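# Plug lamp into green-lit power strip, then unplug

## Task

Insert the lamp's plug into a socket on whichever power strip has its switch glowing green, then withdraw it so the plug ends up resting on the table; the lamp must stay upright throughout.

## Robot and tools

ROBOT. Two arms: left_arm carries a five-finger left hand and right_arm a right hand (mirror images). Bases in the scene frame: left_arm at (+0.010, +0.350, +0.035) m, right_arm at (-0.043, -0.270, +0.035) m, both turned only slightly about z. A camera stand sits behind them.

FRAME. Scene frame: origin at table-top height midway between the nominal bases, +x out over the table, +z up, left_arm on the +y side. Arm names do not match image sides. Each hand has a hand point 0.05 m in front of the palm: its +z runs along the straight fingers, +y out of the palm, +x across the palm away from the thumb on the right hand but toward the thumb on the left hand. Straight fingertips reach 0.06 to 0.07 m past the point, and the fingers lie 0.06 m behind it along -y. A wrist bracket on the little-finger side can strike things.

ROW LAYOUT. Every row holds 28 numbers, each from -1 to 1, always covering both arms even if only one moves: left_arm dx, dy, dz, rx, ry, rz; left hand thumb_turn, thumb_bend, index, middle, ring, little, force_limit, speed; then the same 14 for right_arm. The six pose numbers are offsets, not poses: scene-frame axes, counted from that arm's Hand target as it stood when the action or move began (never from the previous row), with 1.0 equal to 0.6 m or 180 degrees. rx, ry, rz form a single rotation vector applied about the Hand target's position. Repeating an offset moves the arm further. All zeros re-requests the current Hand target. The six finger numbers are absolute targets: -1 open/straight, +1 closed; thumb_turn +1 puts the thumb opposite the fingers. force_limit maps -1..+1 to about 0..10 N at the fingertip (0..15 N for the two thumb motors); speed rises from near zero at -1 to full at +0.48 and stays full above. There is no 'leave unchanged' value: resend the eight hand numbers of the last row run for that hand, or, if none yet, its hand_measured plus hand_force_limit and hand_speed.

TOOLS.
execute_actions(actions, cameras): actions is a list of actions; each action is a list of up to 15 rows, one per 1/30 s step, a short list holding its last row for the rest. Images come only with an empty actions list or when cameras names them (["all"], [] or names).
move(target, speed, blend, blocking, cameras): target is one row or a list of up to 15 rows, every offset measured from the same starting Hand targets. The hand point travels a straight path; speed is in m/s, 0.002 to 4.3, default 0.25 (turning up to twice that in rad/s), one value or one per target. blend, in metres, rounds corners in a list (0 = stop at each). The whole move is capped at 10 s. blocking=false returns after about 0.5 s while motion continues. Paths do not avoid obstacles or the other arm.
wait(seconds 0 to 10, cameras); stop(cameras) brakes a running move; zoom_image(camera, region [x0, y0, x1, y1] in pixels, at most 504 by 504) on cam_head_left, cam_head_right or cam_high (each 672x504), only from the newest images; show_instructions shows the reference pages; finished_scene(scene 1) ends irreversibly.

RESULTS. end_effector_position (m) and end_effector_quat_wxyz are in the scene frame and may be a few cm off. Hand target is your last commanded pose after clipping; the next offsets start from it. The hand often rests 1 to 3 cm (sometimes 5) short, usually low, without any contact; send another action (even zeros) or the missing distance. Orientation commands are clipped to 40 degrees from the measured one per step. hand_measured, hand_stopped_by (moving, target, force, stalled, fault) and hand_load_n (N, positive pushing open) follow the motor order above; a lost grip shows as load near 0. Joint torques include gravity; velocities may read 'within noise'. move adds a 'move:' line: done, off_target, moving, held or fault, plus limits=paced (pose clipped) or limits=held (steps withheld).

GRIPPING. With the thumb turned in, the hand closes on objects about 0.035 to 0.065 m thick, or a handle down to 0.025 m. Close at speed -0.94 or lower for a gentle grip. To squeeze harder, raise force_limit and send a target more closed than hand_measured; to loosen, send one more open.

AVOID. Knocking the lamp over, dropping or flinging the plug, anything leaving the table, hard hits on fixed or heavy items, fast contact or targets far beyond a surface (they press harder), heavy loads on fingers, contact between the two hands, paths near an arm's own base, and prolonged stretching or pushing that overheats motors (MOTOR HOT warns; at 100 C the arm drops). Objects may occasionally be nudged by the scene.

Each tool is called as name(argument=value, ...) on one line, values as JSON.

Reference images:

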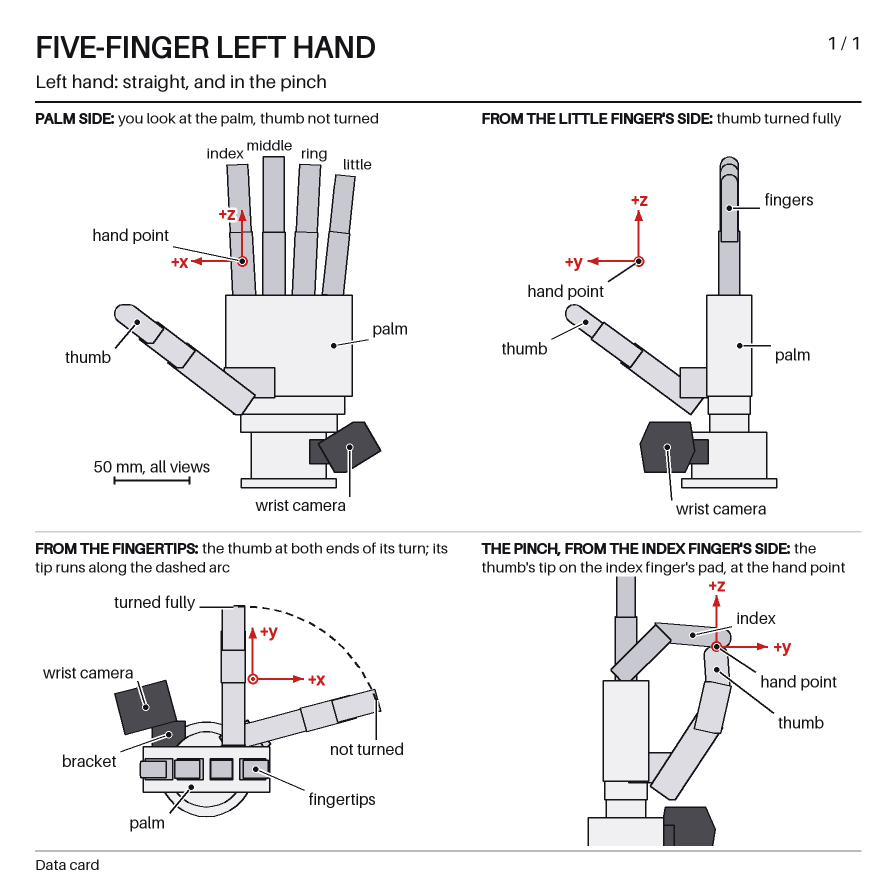

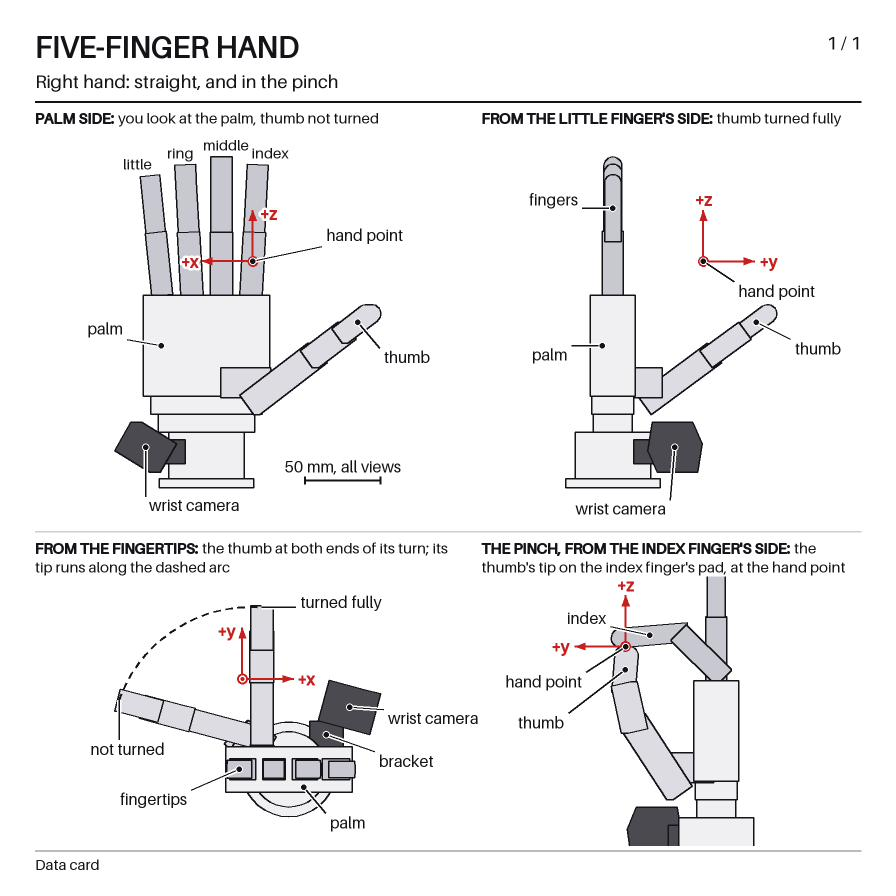

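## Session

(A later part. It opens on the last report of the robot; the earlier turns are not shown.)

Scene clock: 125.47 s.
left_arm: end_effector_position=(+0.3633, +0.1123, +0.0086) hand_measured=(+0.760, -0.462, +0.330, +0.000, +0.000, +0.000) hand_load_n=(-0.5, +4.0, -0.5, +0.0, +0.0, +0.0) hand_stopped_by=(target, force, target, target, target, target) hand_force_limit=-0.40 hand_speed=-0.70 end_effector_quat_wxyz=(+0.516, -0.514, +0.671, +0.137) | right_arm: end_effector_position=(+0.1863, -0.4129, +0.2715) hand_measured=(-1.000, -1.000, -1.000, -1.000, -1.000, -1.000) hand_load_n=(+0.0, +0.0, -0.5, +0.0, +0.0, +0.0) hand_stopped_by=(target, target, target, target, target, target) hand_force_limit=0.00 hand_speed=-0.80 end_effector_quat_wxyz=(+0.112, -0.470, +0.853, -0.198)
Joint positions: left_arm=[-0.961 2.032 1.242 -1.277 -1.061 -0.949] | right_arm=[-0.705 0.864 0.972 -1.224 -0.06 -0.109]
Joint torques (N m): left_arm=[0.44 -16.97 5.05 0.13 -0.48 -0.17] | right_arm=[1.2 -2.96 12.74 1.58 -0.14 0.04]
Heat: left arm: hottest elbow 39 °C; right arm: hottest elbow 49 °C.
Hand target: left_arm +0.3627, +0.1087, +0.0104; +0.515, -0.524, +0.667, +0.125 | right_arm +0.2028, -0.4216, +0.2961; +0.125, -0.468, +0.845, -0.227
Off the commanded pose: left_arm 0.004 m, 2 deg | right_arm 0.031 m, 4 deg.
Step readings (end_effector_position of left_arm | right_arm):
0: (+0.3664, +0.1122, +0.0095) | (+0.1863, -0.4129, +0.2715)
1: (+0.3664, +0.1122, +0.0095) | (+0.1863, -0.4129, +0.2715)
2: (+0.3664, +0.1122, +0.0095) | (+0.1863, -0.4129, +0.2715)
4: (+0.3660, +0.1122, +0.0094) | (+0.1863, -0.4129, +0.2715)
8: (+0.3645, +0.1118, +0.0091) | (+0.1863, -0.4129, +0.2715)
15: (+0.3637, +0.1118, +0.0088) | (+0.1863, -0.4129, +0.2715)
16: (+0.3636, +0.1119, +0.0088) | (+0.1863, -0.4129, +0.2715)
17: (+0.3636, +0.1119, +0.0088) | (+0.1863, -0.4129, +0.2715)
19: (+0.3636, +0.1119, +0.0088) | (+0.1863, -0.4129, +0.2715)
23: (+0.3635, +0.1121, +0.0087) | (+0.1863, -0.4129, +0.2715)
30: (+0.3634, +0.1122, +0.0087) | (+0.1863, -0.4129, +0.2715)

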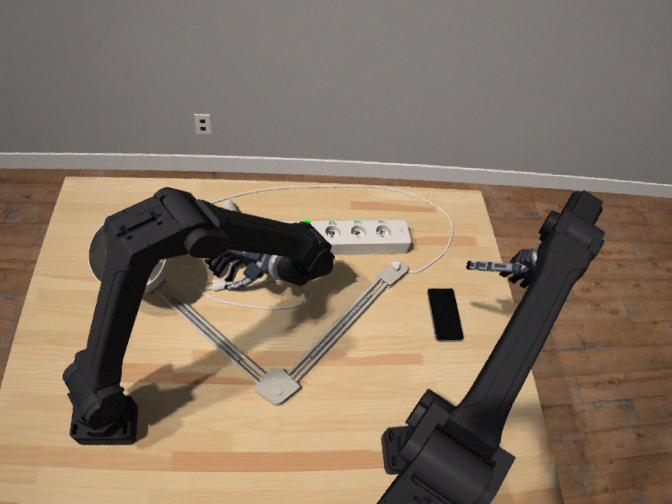

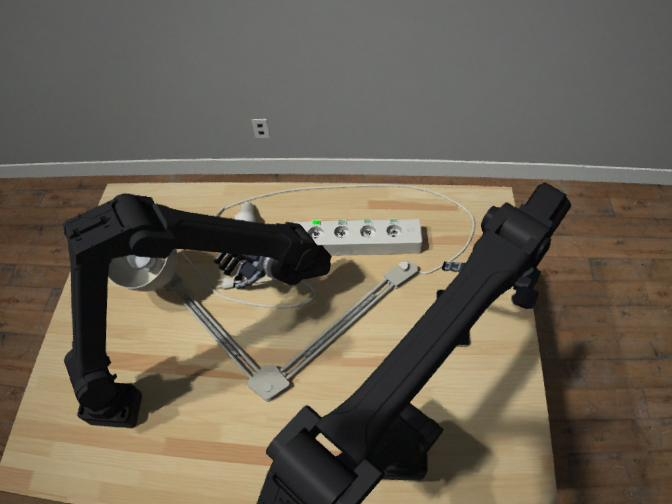

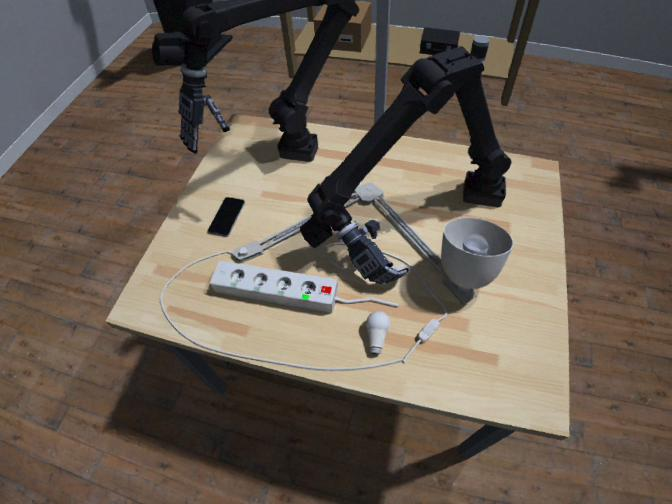

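execute_actions(actions=[], cameras=["cam_head_left","cam_head_right"])

zoom_image(camera="cam_head_left", region=[180, 240, 280, 310])

Scene clock: 126.13 s.
left_arm: end_effector_position=(+0.3633, +0.1123, +0.0086) hand_measured=(+0.760, -0.462, +0.330, +0.000, +0.000, +0.000) hand_load_n=(-0.5, +4.0, +0.0, +0.0, +0.0, +0.0) hand_stopped_by=(target, force, target, target, target, target) hand_force_limit=-0.40 hand_speed=-0.70 end_effector_quat_wxyz=(+0.516, -0.514, +0.671, +0.137) | right_arm: end_effector_position=(+0.1863, -0.4129, +0.2715) hand_measured=(-1.000, -1.000, -1.000, -1.000, -1.000, -1.000) hand_load_n=(+0.0, +0.0, +0.0, +0.0, +0.0, +0.0) hand_stopped_by=(target, target, target, target, target, target) hand_force_limit=0.00 hand_speed=-0.80 end_effector_quat_wxyz=(+0.112, -0.470, +0.853, -0.198)
Joint positions: left_arm=[-0.961 2.032 1.242 -1.277 -1.061 -0.949] | right_arm=[-0.705 0.864 0.972 -1.224 -0.06 -0.109]
Joint velocities: within noise
Joint torques (N m): left_arm=[0.38 -16.91 5.05 0.12 -0.47 -0.17] | right_arm=[1.44 -2.84 12.77 1.65 -0.12 0.03]
Heat: left arm: hottest elbow 39 °C; right arm: hottest elbow 49 °C.
Hand target: left_arm +0.3627, +0.1087, +0.0104; +0.515, -0.524, +0.667, +0.125 | right_arm +0.2028, -0.4216, +0.2961; +0.125, -0.468, +0.845, -0.227
Off the commanded pose: left_arm 0.004 m, 2 deg | right_arm 0.031 m, 4 deg.
Images, in order (width x height): cam_head_left 672x504, cam_head_right 672x504.

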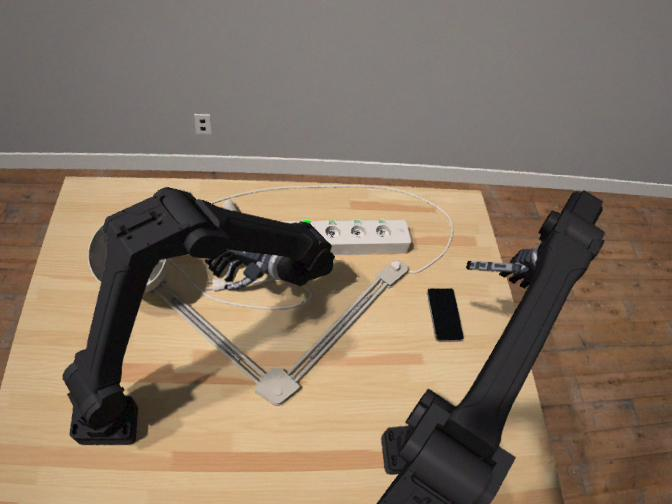

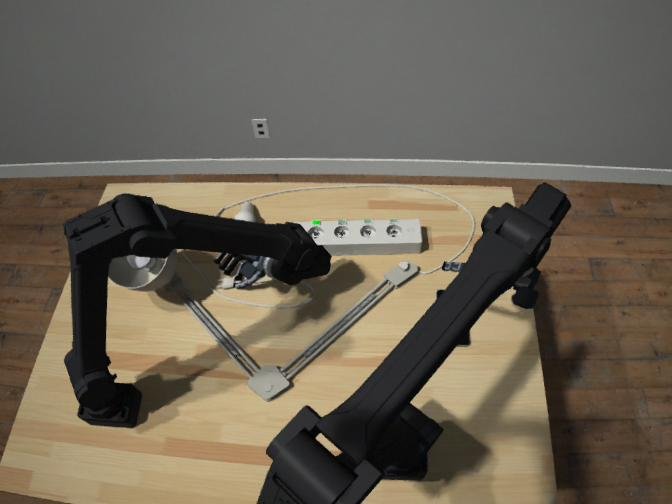

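Scaled by 5.040 from the camera's 672x504 image, which has a finer 960x720 frame.

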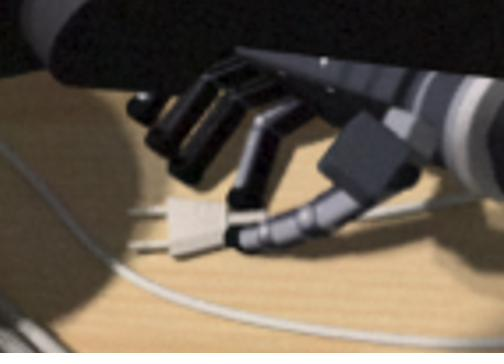

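execute_actions(actions=[[[0,0,0.003,0,0,0,0.76,0.0,0.33,0,0,0,0.0,-0.85,0,0,0,0,0,0,-1,-1,-1,-1,-1,-1,0,-0.8]],[[0,0,0,0,0,0,0.76,0.0,0.33,0,0,0,0.0,-0.85,0,0,0,0,0,0,-1,-1,-1,-1,-1,-1,0,-0.8]]], cameras=["cam_head_left","cam_head_right","cam_high"])

zoom_image(camera="cam_head_left", region=[190, 255, 260, 305])

zoom_image(camera="cam_head_right", region=[200, 250, 270, 300])

Scene clock: 127.53 s.
left_arm: end_effector_position=(+0.3633, +0.1123, +0.0088) hand_measured=(+0.760, -0.446, +0.330, +0.000, +0.000, +0.000) hand_load_n=(-1.5, +8.0, +2.0, +0.0, +0.0, +0.0) hand_stopped_by=(target, force, target, target, target, target) hand_force_limit=0.00 hand_speed=-0.85 end_effector_quat_wxyz=(+0.516, -0.514, +0.671, +0.137) | right_arm: end_effector_position=(+0.1863, -0.4129, +0.2715) hand_measured=(-1.000, -1.000, -1.000, -1.000, -1.000, -1.000) hand_load_n=(+0.0, +0.0, +0.0, +0.0, +0.0, +0.0) hand_stopped_by=(target, target, target, target, target, target) hand_force_limit=0.00 hand_speed=-0.80 end_effector_quat_wxyz=(+0.112, -0.470, +0.853, -0.198)
Joint positions: left_arm=[-0.961 2.031 1.242 -1.277 -1.061 -0.949] | right_arm=[-0.705 0.864 0.972 -1.224 -0.06 -0.109]
Joint torques (N m): left_arm=[0.38 -17.2 5.11 -0.01 -0.48 -0.17] | right_arm=[1.2 -2.78 12.74 1.66 -0.14 0.05]
Heat: left arm: hottest elbow 38 °C; right arm: hottest elbow 49 °C.
Hand target: left_arm +0.3627, +0.1087, +0.0123; +0.515, -0.524, +0.667, +0.125 | right_arm +0.2028, -0.4216, +0.2961; +0.125, -0.468, +0.845, -0.227
Off the commanded pose: left_arm 0.005 m, 2 deg | right_arm 0.031 m, 4 deg.
Step readings (end_effector_position of left_arm | right_arm):
0: (+0.3633, +0.1123, +0.0086) | (+0.1863, -0.4129, +0.2715)
1: (+0.3633, +0.1123, +0.0086) | (+0.1863, -0.4129, +0.2715)
2: (+0.3633, +0.1123, +0.0086) | (+0.1863, -0.4129, +0.2715)
4: (+0.3633, +0.1123, +0.0086) | (+0.1863, -0.4129, +0.2715)
8: (+0.3633, +0.1123, +0.0088) | (+0.1863, -0.4129, +0.2715)
15: (+0.3633, +0.1123, +0.0088) | (+0.1863, -0.4129, +0.2715)
16: (+0.3633, +0.1123, +0.0088) | (+0.1863, -0.4129, +0.2715)
17: (+0.3633, +0.1123, +0.0088) | (+0.1863, -0.4129, +0.2715)
19: (+0.3633, +0.1123, +0.0088) | (+0.1863, -0.4129, +0.2715)
23: (+0.3633, +0.1123, +0.0088) | (+0.1863, -0.4129, +0.2715)
30: (+0.3633, +0.1123, +0.0088) | (+0.1863, -0.4129, +0.2715)

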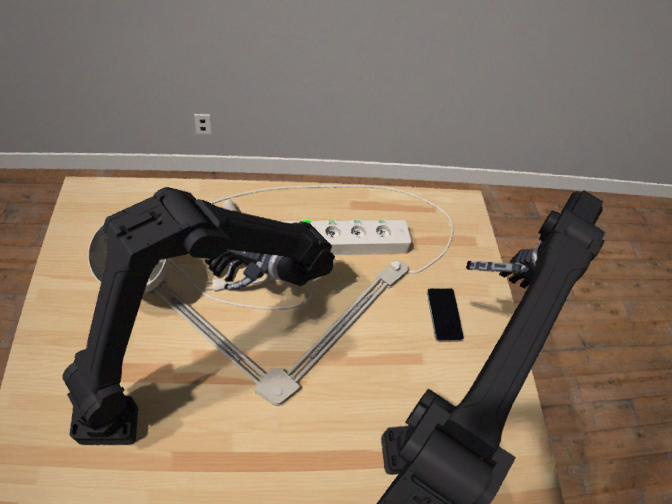

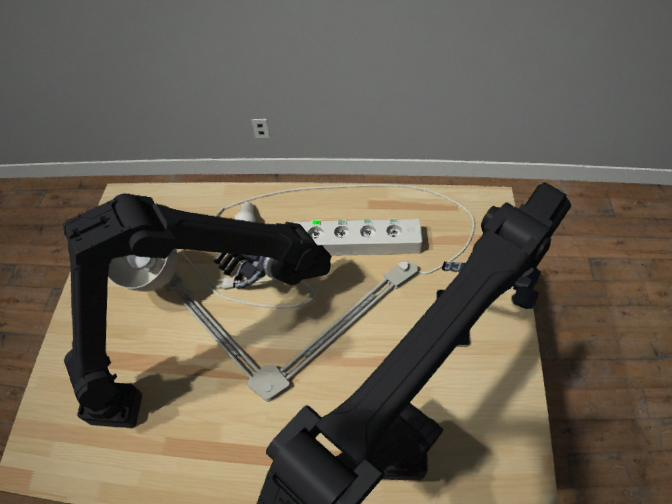

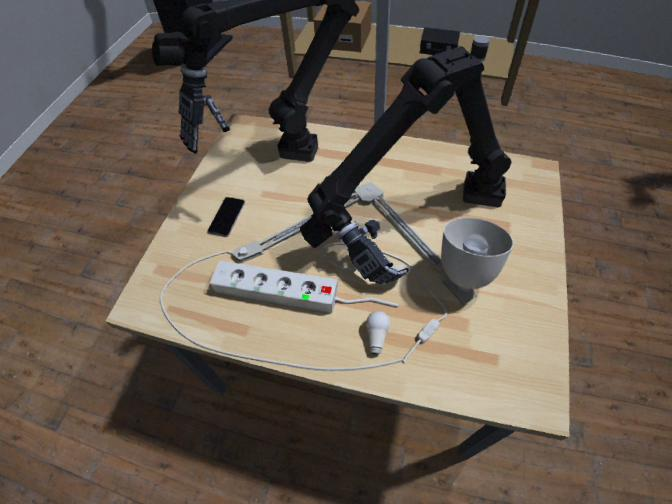

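Scaled by 7.200 from the camera's 672x504 image, which has a finer 960x720 frame.

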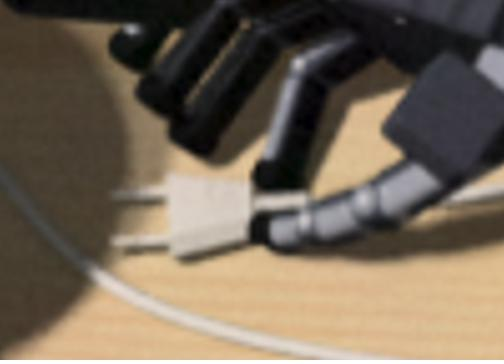

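Scaled by 7.200 from the camera's 672x504 image, which has a finer 960x720 frame.

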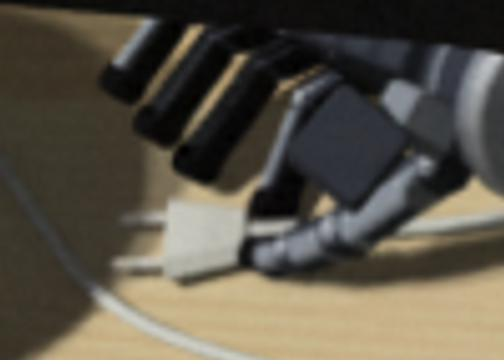

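move(target=[[0,0,0.035,0,0,0,0.76,0.03,0.33,0,0,0,0.0,-0.85,0,0,0,0,0,0,-1,-1,-1,-1,-1,-1,0,-0.8],[0,0,0.06,0,0,0,0.76,0.06,0.33,0,0,0,0.0,-0.85,0,0,0,0,0,0,-1,-1,-1,-1,-1,-1,0,-0.8]], speed=0.04, cameras=["cam_head_left","cam_head_right"])

zoom_image(camera="cam_head_left", region=[190, 250, 260, 300])

zoom_image(camera="cam_head_right", region=[200, 245, 270, 295])

Scene clock: 130.23 s.
left_arm: end_effector_position=(+0.3602, +0.1151, +0.0342) hand_measured=(+0.760, -0.442, +0.330, +0.000, +0.000, +0.000) hand_load_n=(-1.0, +8.0, +4.5, +0.0, +0.0, +0.0) hand_stopped_by=(target, force, target, target, target, target) hand_force_limit=0.00 hand_speed=-0.85 end_effector_quat_wxyz=(+0.515, -0.515, +0.671, +0.139) | right_arm: end_effector_position=(+0.1863, -0.4129, +0.2715) hand_measured=(-1.000, -1.000, -1.000, -1.000, -1.000, -1.000) hand_load_n=(+0.0, +0.0, +0.0, +0.0, +0.0, +0.0) hand_stopped_by=(target, target, target, target, target, target) hand_force_limit=0.00 hand_speed=-0.80 end_effector_quat_wxyz=(+0.112, -0.470, +0.853, -0.198)
Joint positions: left_arm=[-0.961 1.981 1.242 -1.336 -1.057 -0.956] | right_arm=[-0.705 0.864 0.972 -1.224 -0.06 -0.109]
Joint torques (N m): left_arm=[0.38 -18.02 6.64 -0.8 -0.65 -0.11] | right_arm=[1.2 -2.9 12.77 1.59 -0.14 0.05]
Heat: left arm: hottest elbow 38 °C; right arm: hottest elbow 50 °C.
Hand target: left_arm +0.3627, +0.1087, +0.0483; +0.515, -0.524, +0.667, +0.125 | right_arm +0.2028, -0.4216, +0.2961; +0.125, -0.468, +0.845, -0.227
Off the commanded pose: left_arm 0.016 m, 2 deg | right_arm 0.031 m, 4 deg.
move: off_target (left_arm, right_arm); target 2's new numbers were sent with left_arm's hand 0.016 m and 2 deg from that target
Images, in order (width x height): cam_head_left 672x504, cam_head_right 672x504.

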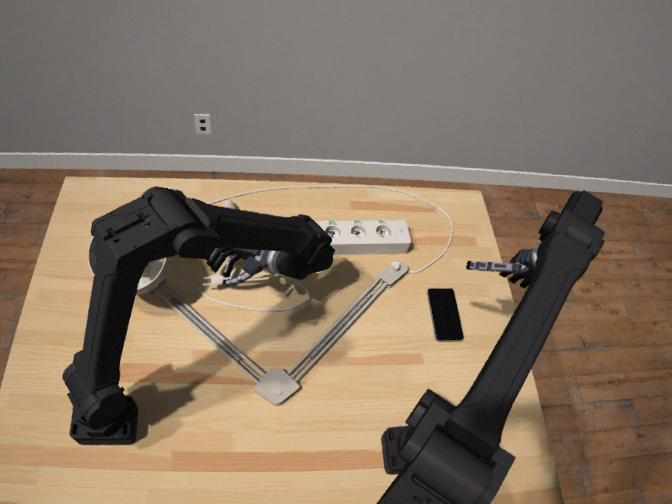

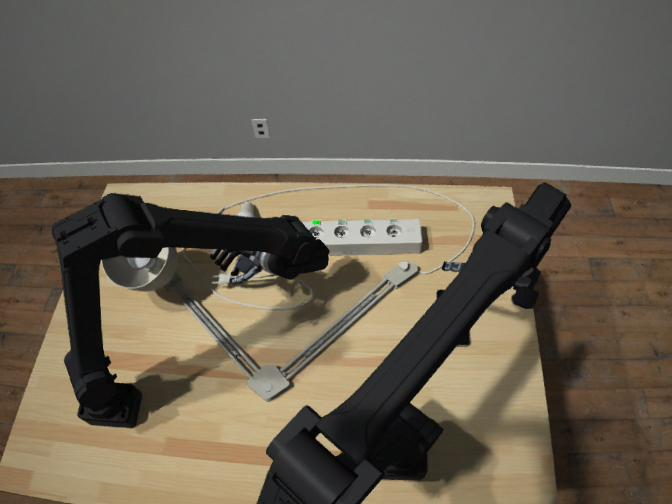

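Scaled by 7.200 from the camera's 672x504 image, which has a finer 960x720 frame.

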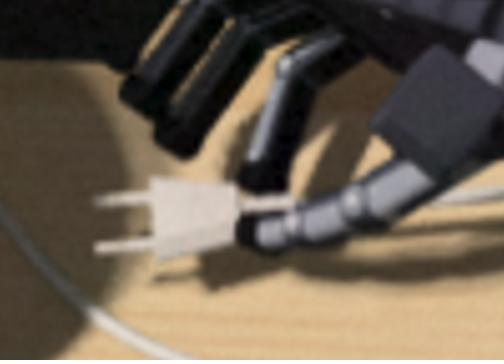

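Scaled by 7.200 from the camera's 672x504 image, which has a finer 960x720 frame.

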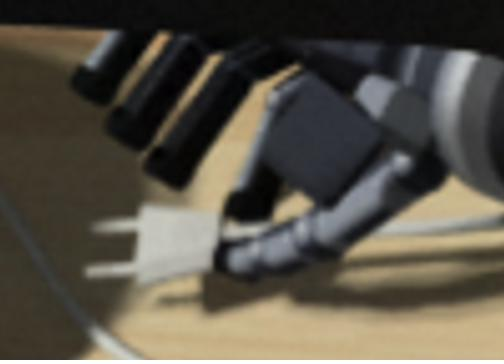

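move(target=[[0,0,0.04,0,0,0,0.76,0.09,0.33,0,0,0,0.0,-0.85,0,0,0,0,0,0,-1,-1,-1,-1,-1,-1,0,-0.8],[0,0,0.08,0,0,0,0.76,0.12,0.33,0,0,0,0.0,-0.85,0,0,0,0,0,0,-1,-1,-1,-1,-1,-1,0,-0.8]], speed=0.04, cameras=["cam_head_left","cam_head_right"])

zoom_image(camera="cam_head_left", region=[185, 240, 255, 290])

zoom_image(camera="cam_head_right", region=[195, 235, 265, 285])

Scene clock: 133.53 s.
left_arm: end_effector_position=(+0.3535, +0.1239, +0.0765) hand_measured=(+0.760, -0.442, +0.330, +0.000, +0.000, +0.000) hand_load_n=(-1.0, +8.0, +4.0, +0.0, +0.0, +0.0) hand_stopped_by=(target, force, target, target, target, target) hand_force_limit=0.00 hand_speed=-0.85 end_effector_quat_wxyz=(+0.515, -0.508, +0.674, +0.151) | right_arm: end_effector_position=(+0.1863, -0.4129, +0.2715) hand_measured=(-1.000, -1.000, -1.000, -1.000, -1.000, -1.000) hand_load_n=(+0.0, +0.0, +0.0, +0.0, +0.5, +0.0) hand_stopped_by=(target, target, target, target, target, target) hand_force_limit=0.00 hand_speed=-0.80 end_effector_quat_wxyz=(+0.112, -0.470, +0.853, -0.198)
Joint positions: left_arm=[-0.961 1.904 1.245 -1.445 -1.057 -0.956] | right_arm=[-0.705 0.864 0.972 -1.224 -0.06 -0.109]
Joint torques (N m): left_arm=[0.32 -17.44 9.57 -0.84 -0.65 -0.11] | right_arm=[1.26 -2.84 12.72 1.61 -0.14 0.03]
Heat: left arm: hottest elbow 39 °C; right arm: hottest elbow 50 °C.
Hand target: left_arm +0.3627, +0.1087, +0.0963; +0.515, -0.524, +0.667, +0.125 | right_arm +0.2028, -0.4216, +0.2961; +0.125, -0.468, +0.845, -0.227
Off the commanded pose: left_arm 0.027 m, 4 deg | right_arm 0.031 m, 4 deg.
move: off_target (left_arm, right_arm); target 2's new numbers were sent with left_arm's hand 0.027 m and 4 deg from that target
Images, in order (width x height): cam_head_left 672x504, cam_head_right 672x504.

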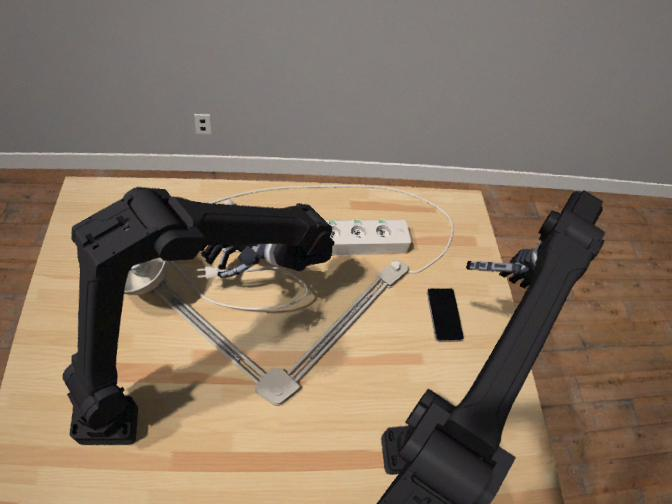

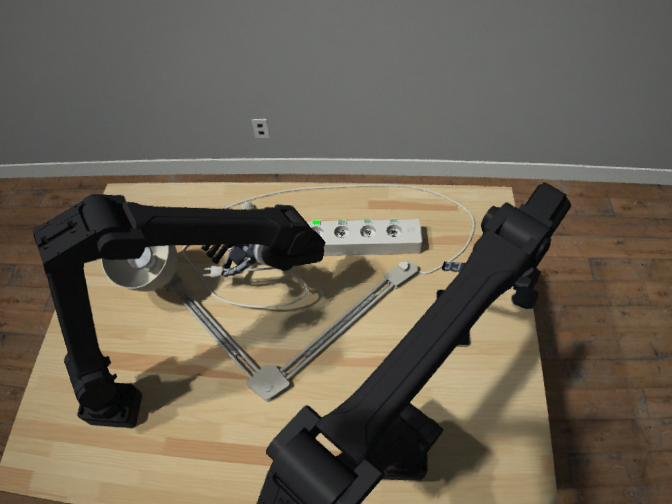

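Scaled by 7.200 from the camera's 672x504 image, which has a finer 960x720 frame.

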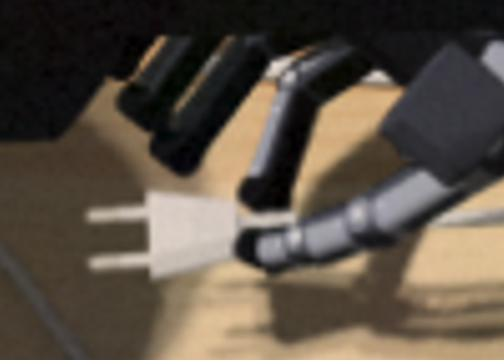

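Scaled by 7.200 from the camera's 672x504 image, which has a finer 960x720 frame.

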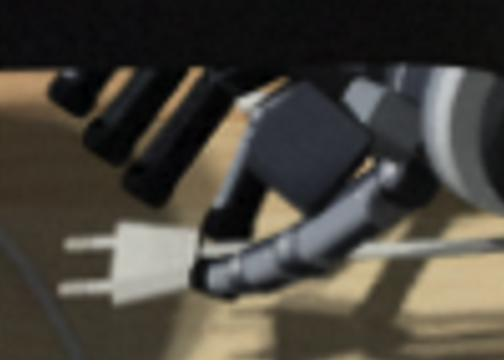

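move(target=[[0.005,-0.036,0.04,-0.0806,-0.0018,-0.0048,0.76,0.15,0.33,0,0,0,0.0,-0.85,0,0,0,0,0,0,-1,-1,-1,-1,-1,-1,0,-0.8],[0.015,-0.07,0.065,-0.1611,-0.0037,-0.0097,0.76,0.18,0.33,0,0,0,0.0,-0.85,0,0,0,0,0,0,-1,-1,-1,-1,-1,-1,0,-0.8]], speed=0.1, cameras=["cam_head_left","cam_head_right","cam_high"])

zoom_image(camera="cam_head_left", region=[185, 220, 285, 290])

zoom_image(camera="cam_high", region=[320, 210, 440, 310])

Scene clock: 139.03 s.
left_arm: end_effector_position=(+0.3670, +0.0668, +0.1229) hand_measured=(+0.760, -0.442, +0.330, +0.000, +0.000, +0.000) hand_load_n=(-1.0, +8.0, +3.5, +0.0, +0.0, +0.0) hand_stopped_by=(target, force, target, target, target, target) hand_force_limit=0.00 hand_speed=-0.85 end_effector_quat_wxyz=(+0.375, -0.622, +0.686, -0.041) | right_arm: end_effector_position=(+0.1863, -0.4129, +0.2715) hand_measured=(-1.000, -1.000, -1.000, -1.000, -1.000, -1.000) hand_load_n=(+0.0, +0.0, +0.0, +0.0, +0.0, +0.0) hand_stopped_by=(target, target, target, target, target, target) hand_force_limit=0.00 hand_speed=-0.80 end_effector_quat_wxyz=(+0.112, -0.470, +0.853, -0.198)
Joint positions: left_arm=[-0.91 1.61 1.177 -1.065 -0.771 -0.741] | right_arm=[-0.705 0.864 0.972 -1.224 -0.06 -0.109]
Joint torques (N m): left_arm=[1.49 -15.21 8.1 1.16 -0.56 0.06] | right_arm=[1.32 -2.96 12.75 1.68 -0.14 0.03]
Heat: left arm: hottest elbow 39 °C; right arm: hottest elbow 50 °C.
Hand target: left_arm +0.3717, +0.0667, +0.1353; +0.374, -0.627, +0.682, -0.057 | right_arm +0.2028, -0.4216, +0.2961; +0.125, -0.468, +0.845, -0.227
Off the commanded pose: left_arm 0.013 m, 2 deg | right_arm 0.031 m, 4 deg.
move: off_target (left_arm, right_arm); target 2's new numbers were sent with left_arm's hand 0.013 m and 2 deg from that target

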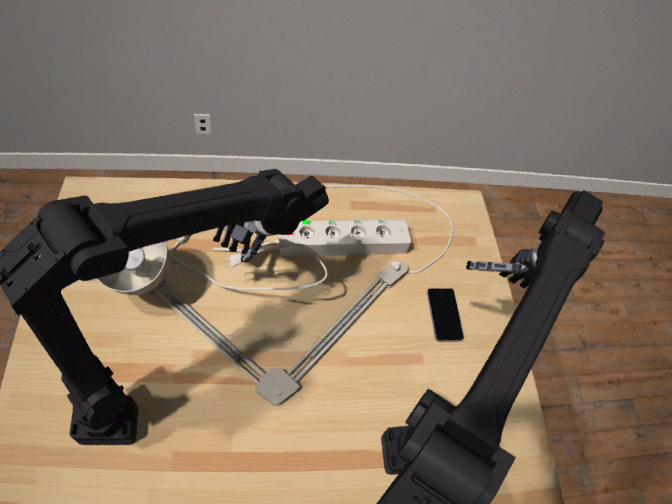

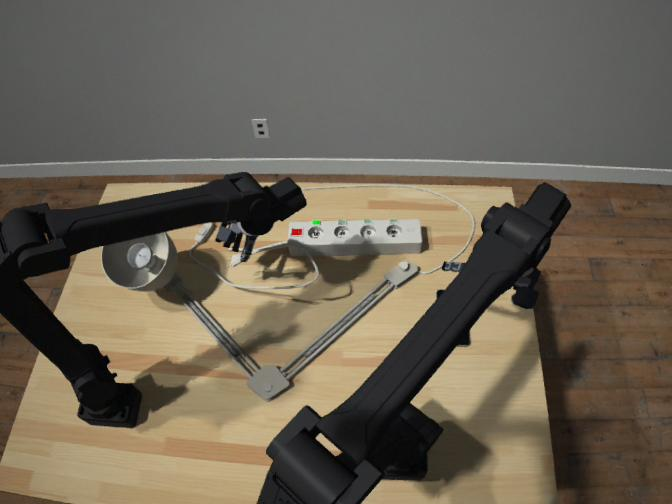

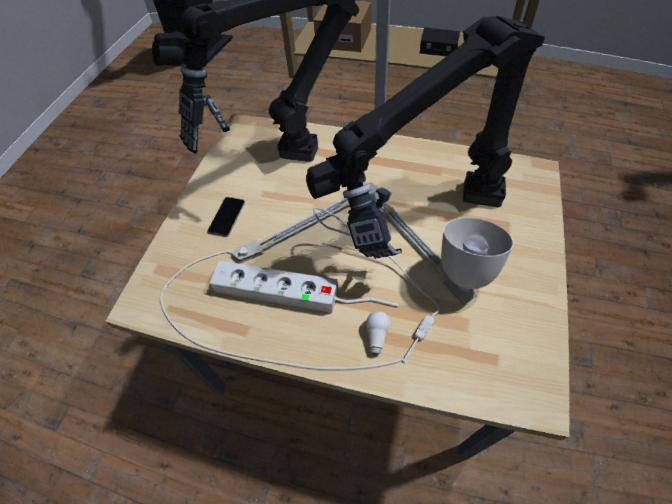

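Scaled by 5.040 from the camera's 672x504 image, which has a finer 960x720 frame.

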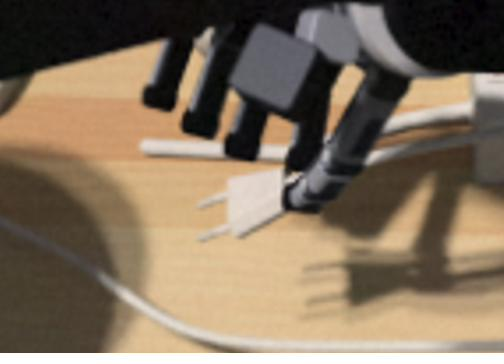

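Scaled by 4.200 from the camera's 672x504 image, which has a finer 960x720 frame.

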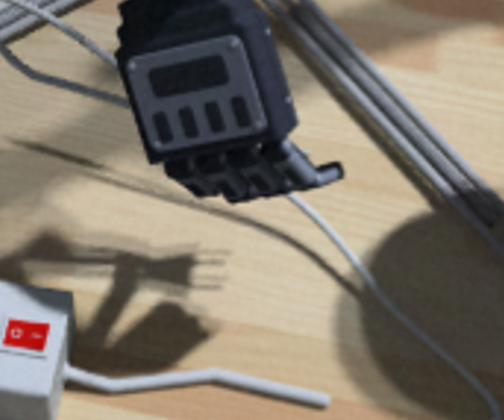

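move(target=[[0.01,-0.01,0.01,-0.0806,-0.0018,-0.0048,0.76,0.21,0.33,0,0,0,0.0,-0.85,0,0,0,0,0,0,-1,-1,-1,-1,-1,-1,0,-0.8],[0.02,-0.02,0.02,-0.1611,-0.0037,-0.0097,0.76,0.24,0.33,0,0,0,0.0,-0.85,0,0,0,0,0,0,-1,-1,-1,-1,-1,-1,0,-0.8]], speed=0.1, cameras=["cam_head_left","cam_head_right","cam_high"])

zoom_image(camera="cam_head_left", region=[195, 210, 295, 280])

zoom_image(camera="cam_high", region=[320, 210, 440, 310])

Scene clock: 143.30 s.
left_arm: end_effector_position=(+0.3775, +0.0554, +0.1331) hand_measured=(+0.760, -0.442, +0.330, +0.000, +0.000, +0.000) hand_load_n=(-1.5, +8.5, +3.5, +0.0, +0.0, +0.0) hand_stopped_by=(target, force, target, target, target, target) hand_force_limit=0.00 hand_speed=-0.85 end_effector_quat_wxyz=(-0.206, +0.691, -0.658, +0.215) | right_arm: end_effector_position=(+0.1863, -0.4129, +0.2715) hand_measured=(-1.000, -1.000, -1.000, -1.000, -1.000, -1.000) hand_load_n=(+0.0, +0.0, +0.0, +0.0, +0.0, +0.0) hand_stopped_by=(target, target, target, target, target, target) hand_force_limit=0.00 hand_speed=-0.80 end_effector_quat_wxyz=(+0.112, -0.470, +0.853, -0.198)
Joint positions: left_arm=[-0.749 1.388 0.959 -0.659 -0.38 -0.661] | right_arm=[-0.705 0.864 0.972 -1.224 -0.06 -0.109]
Joint torques (N m): left_arm=[1.44 -12.4 8.88 2.11 -0.22 0.03] | right_arm=[1.26 -2.78 12.75 1.58 -0.13 0.05]
Heat: left arm: hottest elbow 39 °C; right arm: hottest elbow 50 °C.
Hand target: left_arm +0.3837, +0.0547, +0.1474; -0.208, +0.690, -0.653, +0.235 | right_arm +0.2028, -0.4216, +0.2961; +0.125, -0.468, +0.845, -0.227
Off the commanded pose: left_arm 0.016 m, 2 deg | right_arm 0.031 m, 4 deg.
move: off_target (left_arm, right_arm); target 2's new numbers were sent with left_arm's hand 0.016 m and 2 deg from that target

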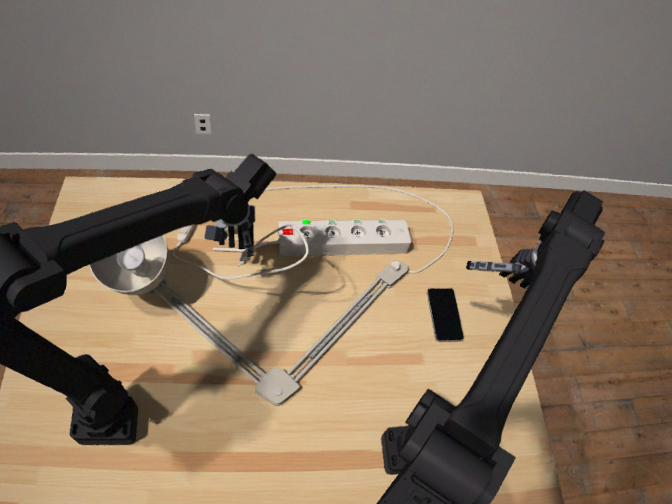

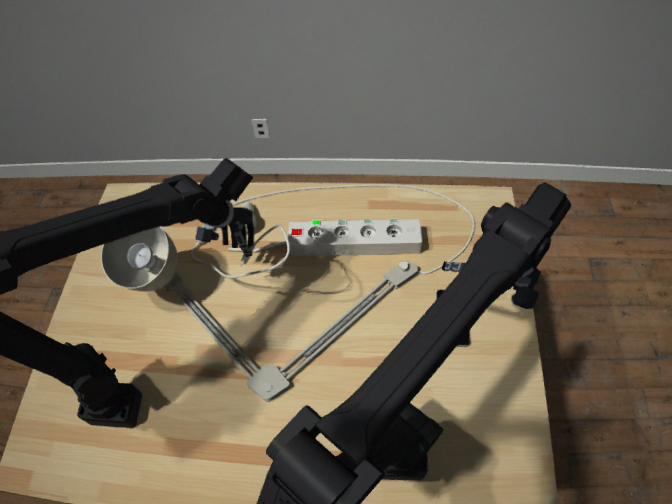

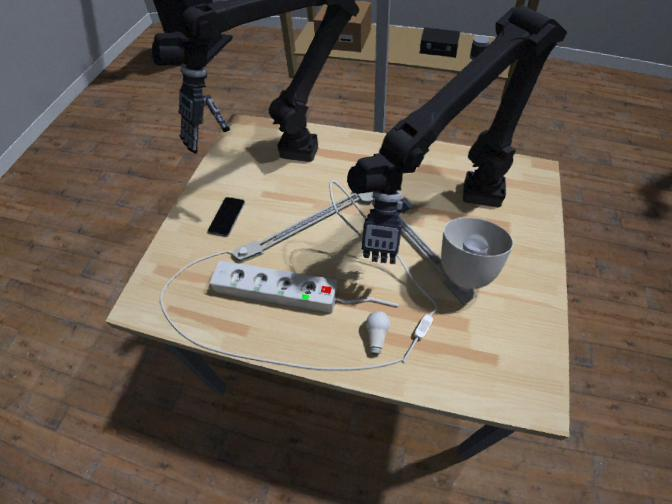

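Scaled by 5.040 from the camera's 672x504 image, which has a finer 960x720 frame.

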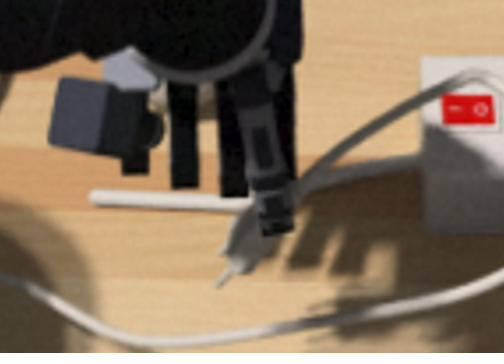

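Scaled by 4.200 from the camera's 672x504 image, which has a finer 960x720 frame.

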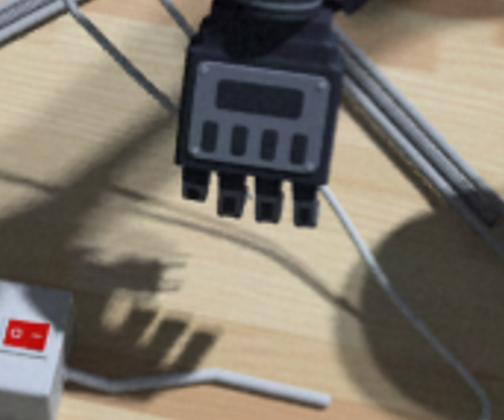

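move(target=[[0.01,0,0.0,-0.0806,-0.0018,-0.0048,0.76,0.27,0.33,0,0,0,0.0,-0.85,0,0,0,0,0,0,-1,-1,-1,-1,-1,-1,0,-0.8],[0.02,0,0.0,-0.1611,-0.0037,-0.0097,0.76,0.30,0.33,0,0,0,0.0,-0.85,0,0,0,0,0,0,-1,-1,-1,-1,-1,-1,0,-0.8]], speed=0.1, cameras=["cam_head_left","cam_head_right","cam_high"])

zoom_image(camera="cam_head_left", region=[195, 210, 295, 280])

zoom_image(camera="cam_head_right", region=[200, 210, 300, 280])

Scene clock: 147.83 s.
left_arm: end_effector_position=(+0.3888, +0.0552, +0.1328) hand_measured=(+0.760, -0.442, +0.330, +0.000, +0.000, +0.000) hand_load_n=(-1.5, +8.5, +4.0, +0.0, +0.0, +0.0) hand_stopped_by=(target, force, target, target, target, target) hand_force_limit=0.00 hand_speed=-0.85 end_effector_quat_wxyz=(-0.027, +0.709, -0.594, +0.378) | right_arm: end_effector_position=(+0.1863, -0.4129, +0.2715) hand_measured=(-1.000, -1.000, -1.000, -1.000, -1.000, -1.000) hand_load_n=(-0.5, +0.0, +0.0, +0.0, +0.0, +0.0) hand_stopped_by=(target, target, target, target, target, target) hand_force_limit=0.00 hand_speed=-0.80 end_effector_quat_wxyz=(+0.112, -0.470, +0.853, -0.198)
Joint positions: left_arm=[-0.534 1.311 0.726 -0.212 0.093 -0.706] | right_arm=[-0.705 0.864 0.972 -1.224 -0.06 -0.109]
Joint torques (N m): left_arm=[1.38 -10.52 8.62 2.7 0.13 -0.2] | right_arm=[1.26 -2.96 12.74 1.61 -0.13 0.04]
Heat: left arm: hottest elbow 39 °C; right arm: hottest elbow 50 °C.
Hand target: left_arm +0.3957, +0.0548, +0.1474; -0.029, +0.708, -0.582, +0.398 | right_arm +0.2028, -0.4216, +0.2961; +0.125, -0.468, +0.845, -0.227
Off the commanded pose: left_arm 0.016 m, 3 deg | right_arm 0.031 m, 4 deg.
move: off_target (left_arm, right_arm); target 2's new numbers were sent with left_arm's hand 0.016 m and 3 deg from that target

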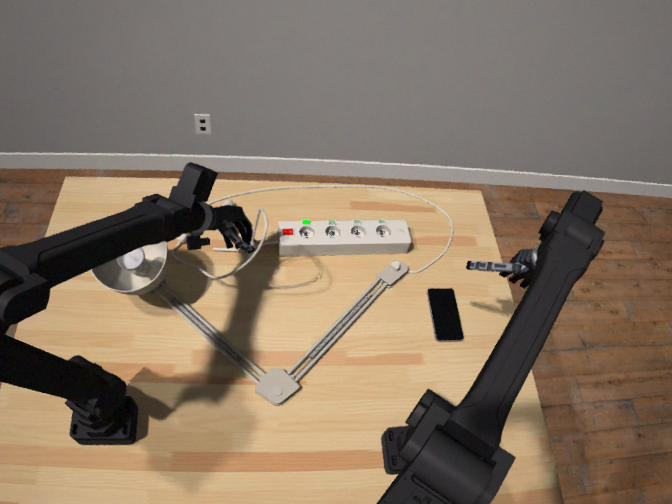

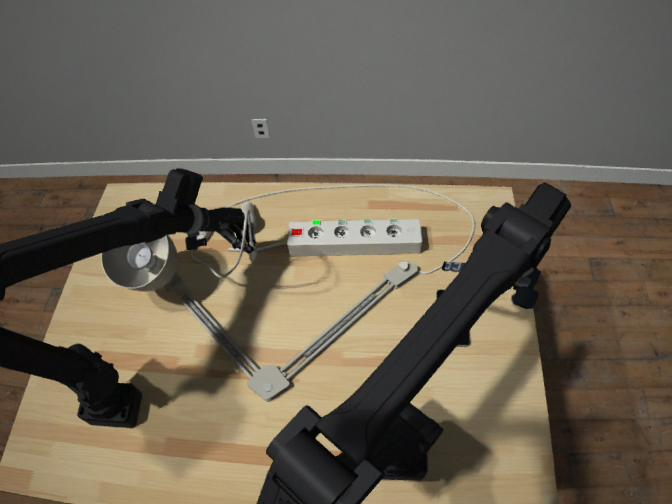

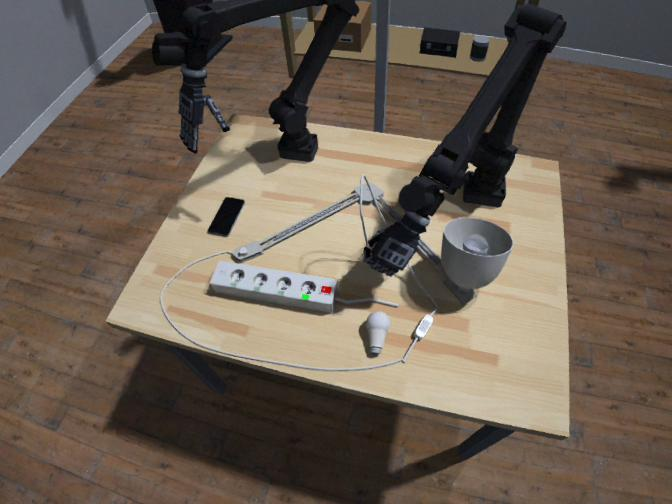

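Scaled by 5.040 from the camera's 672x504 image, which has a finer 960x720 frame.

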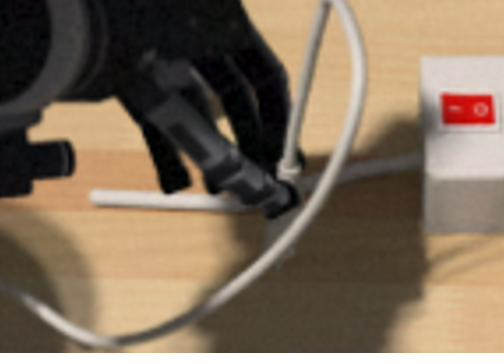

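Scaled by 5.040 from the camera's 672x504 image, which has a finer 960x720 frame.

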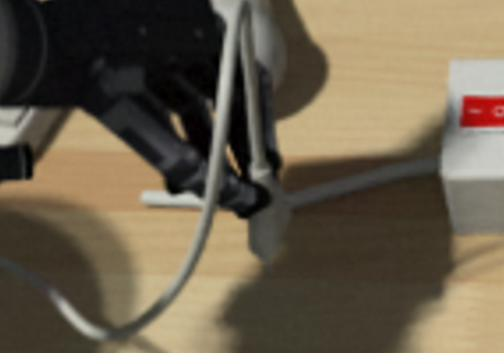

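zoom_image(camera="cam_head_left", region=[232, 230, 272, 275])

zoom_image(camera="cam_head_right", region=[232, 230, 272, 275])

zoom_image(camera="cam_high", region=[340, 220, 420, 300])

Scaled by 11.200 from the camera's 672x504 image, which has a finer 960x720 frame.

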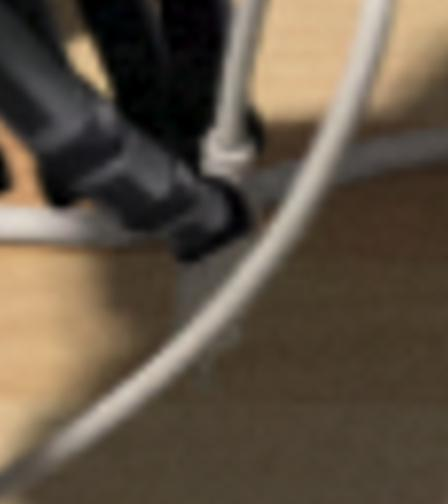

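Scaled by 11.200 from the camera's 672x504 image, which has a finer 960x720 frame.

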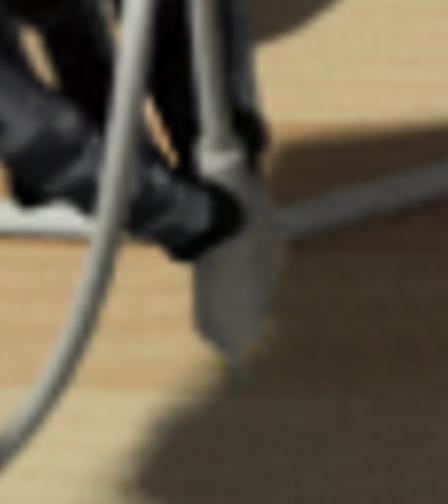

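Scaled by 6.300 from the camera's 672x504 image, which has a finer 960x720 frame.

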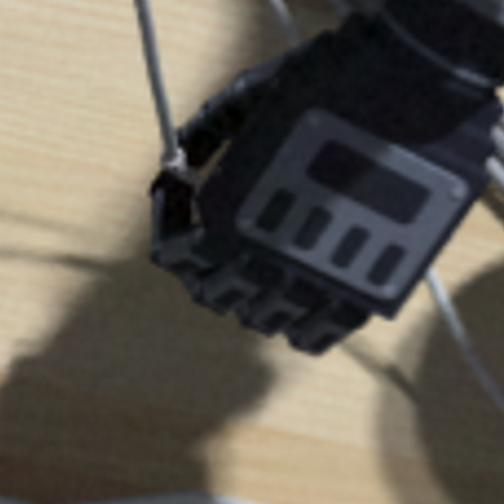

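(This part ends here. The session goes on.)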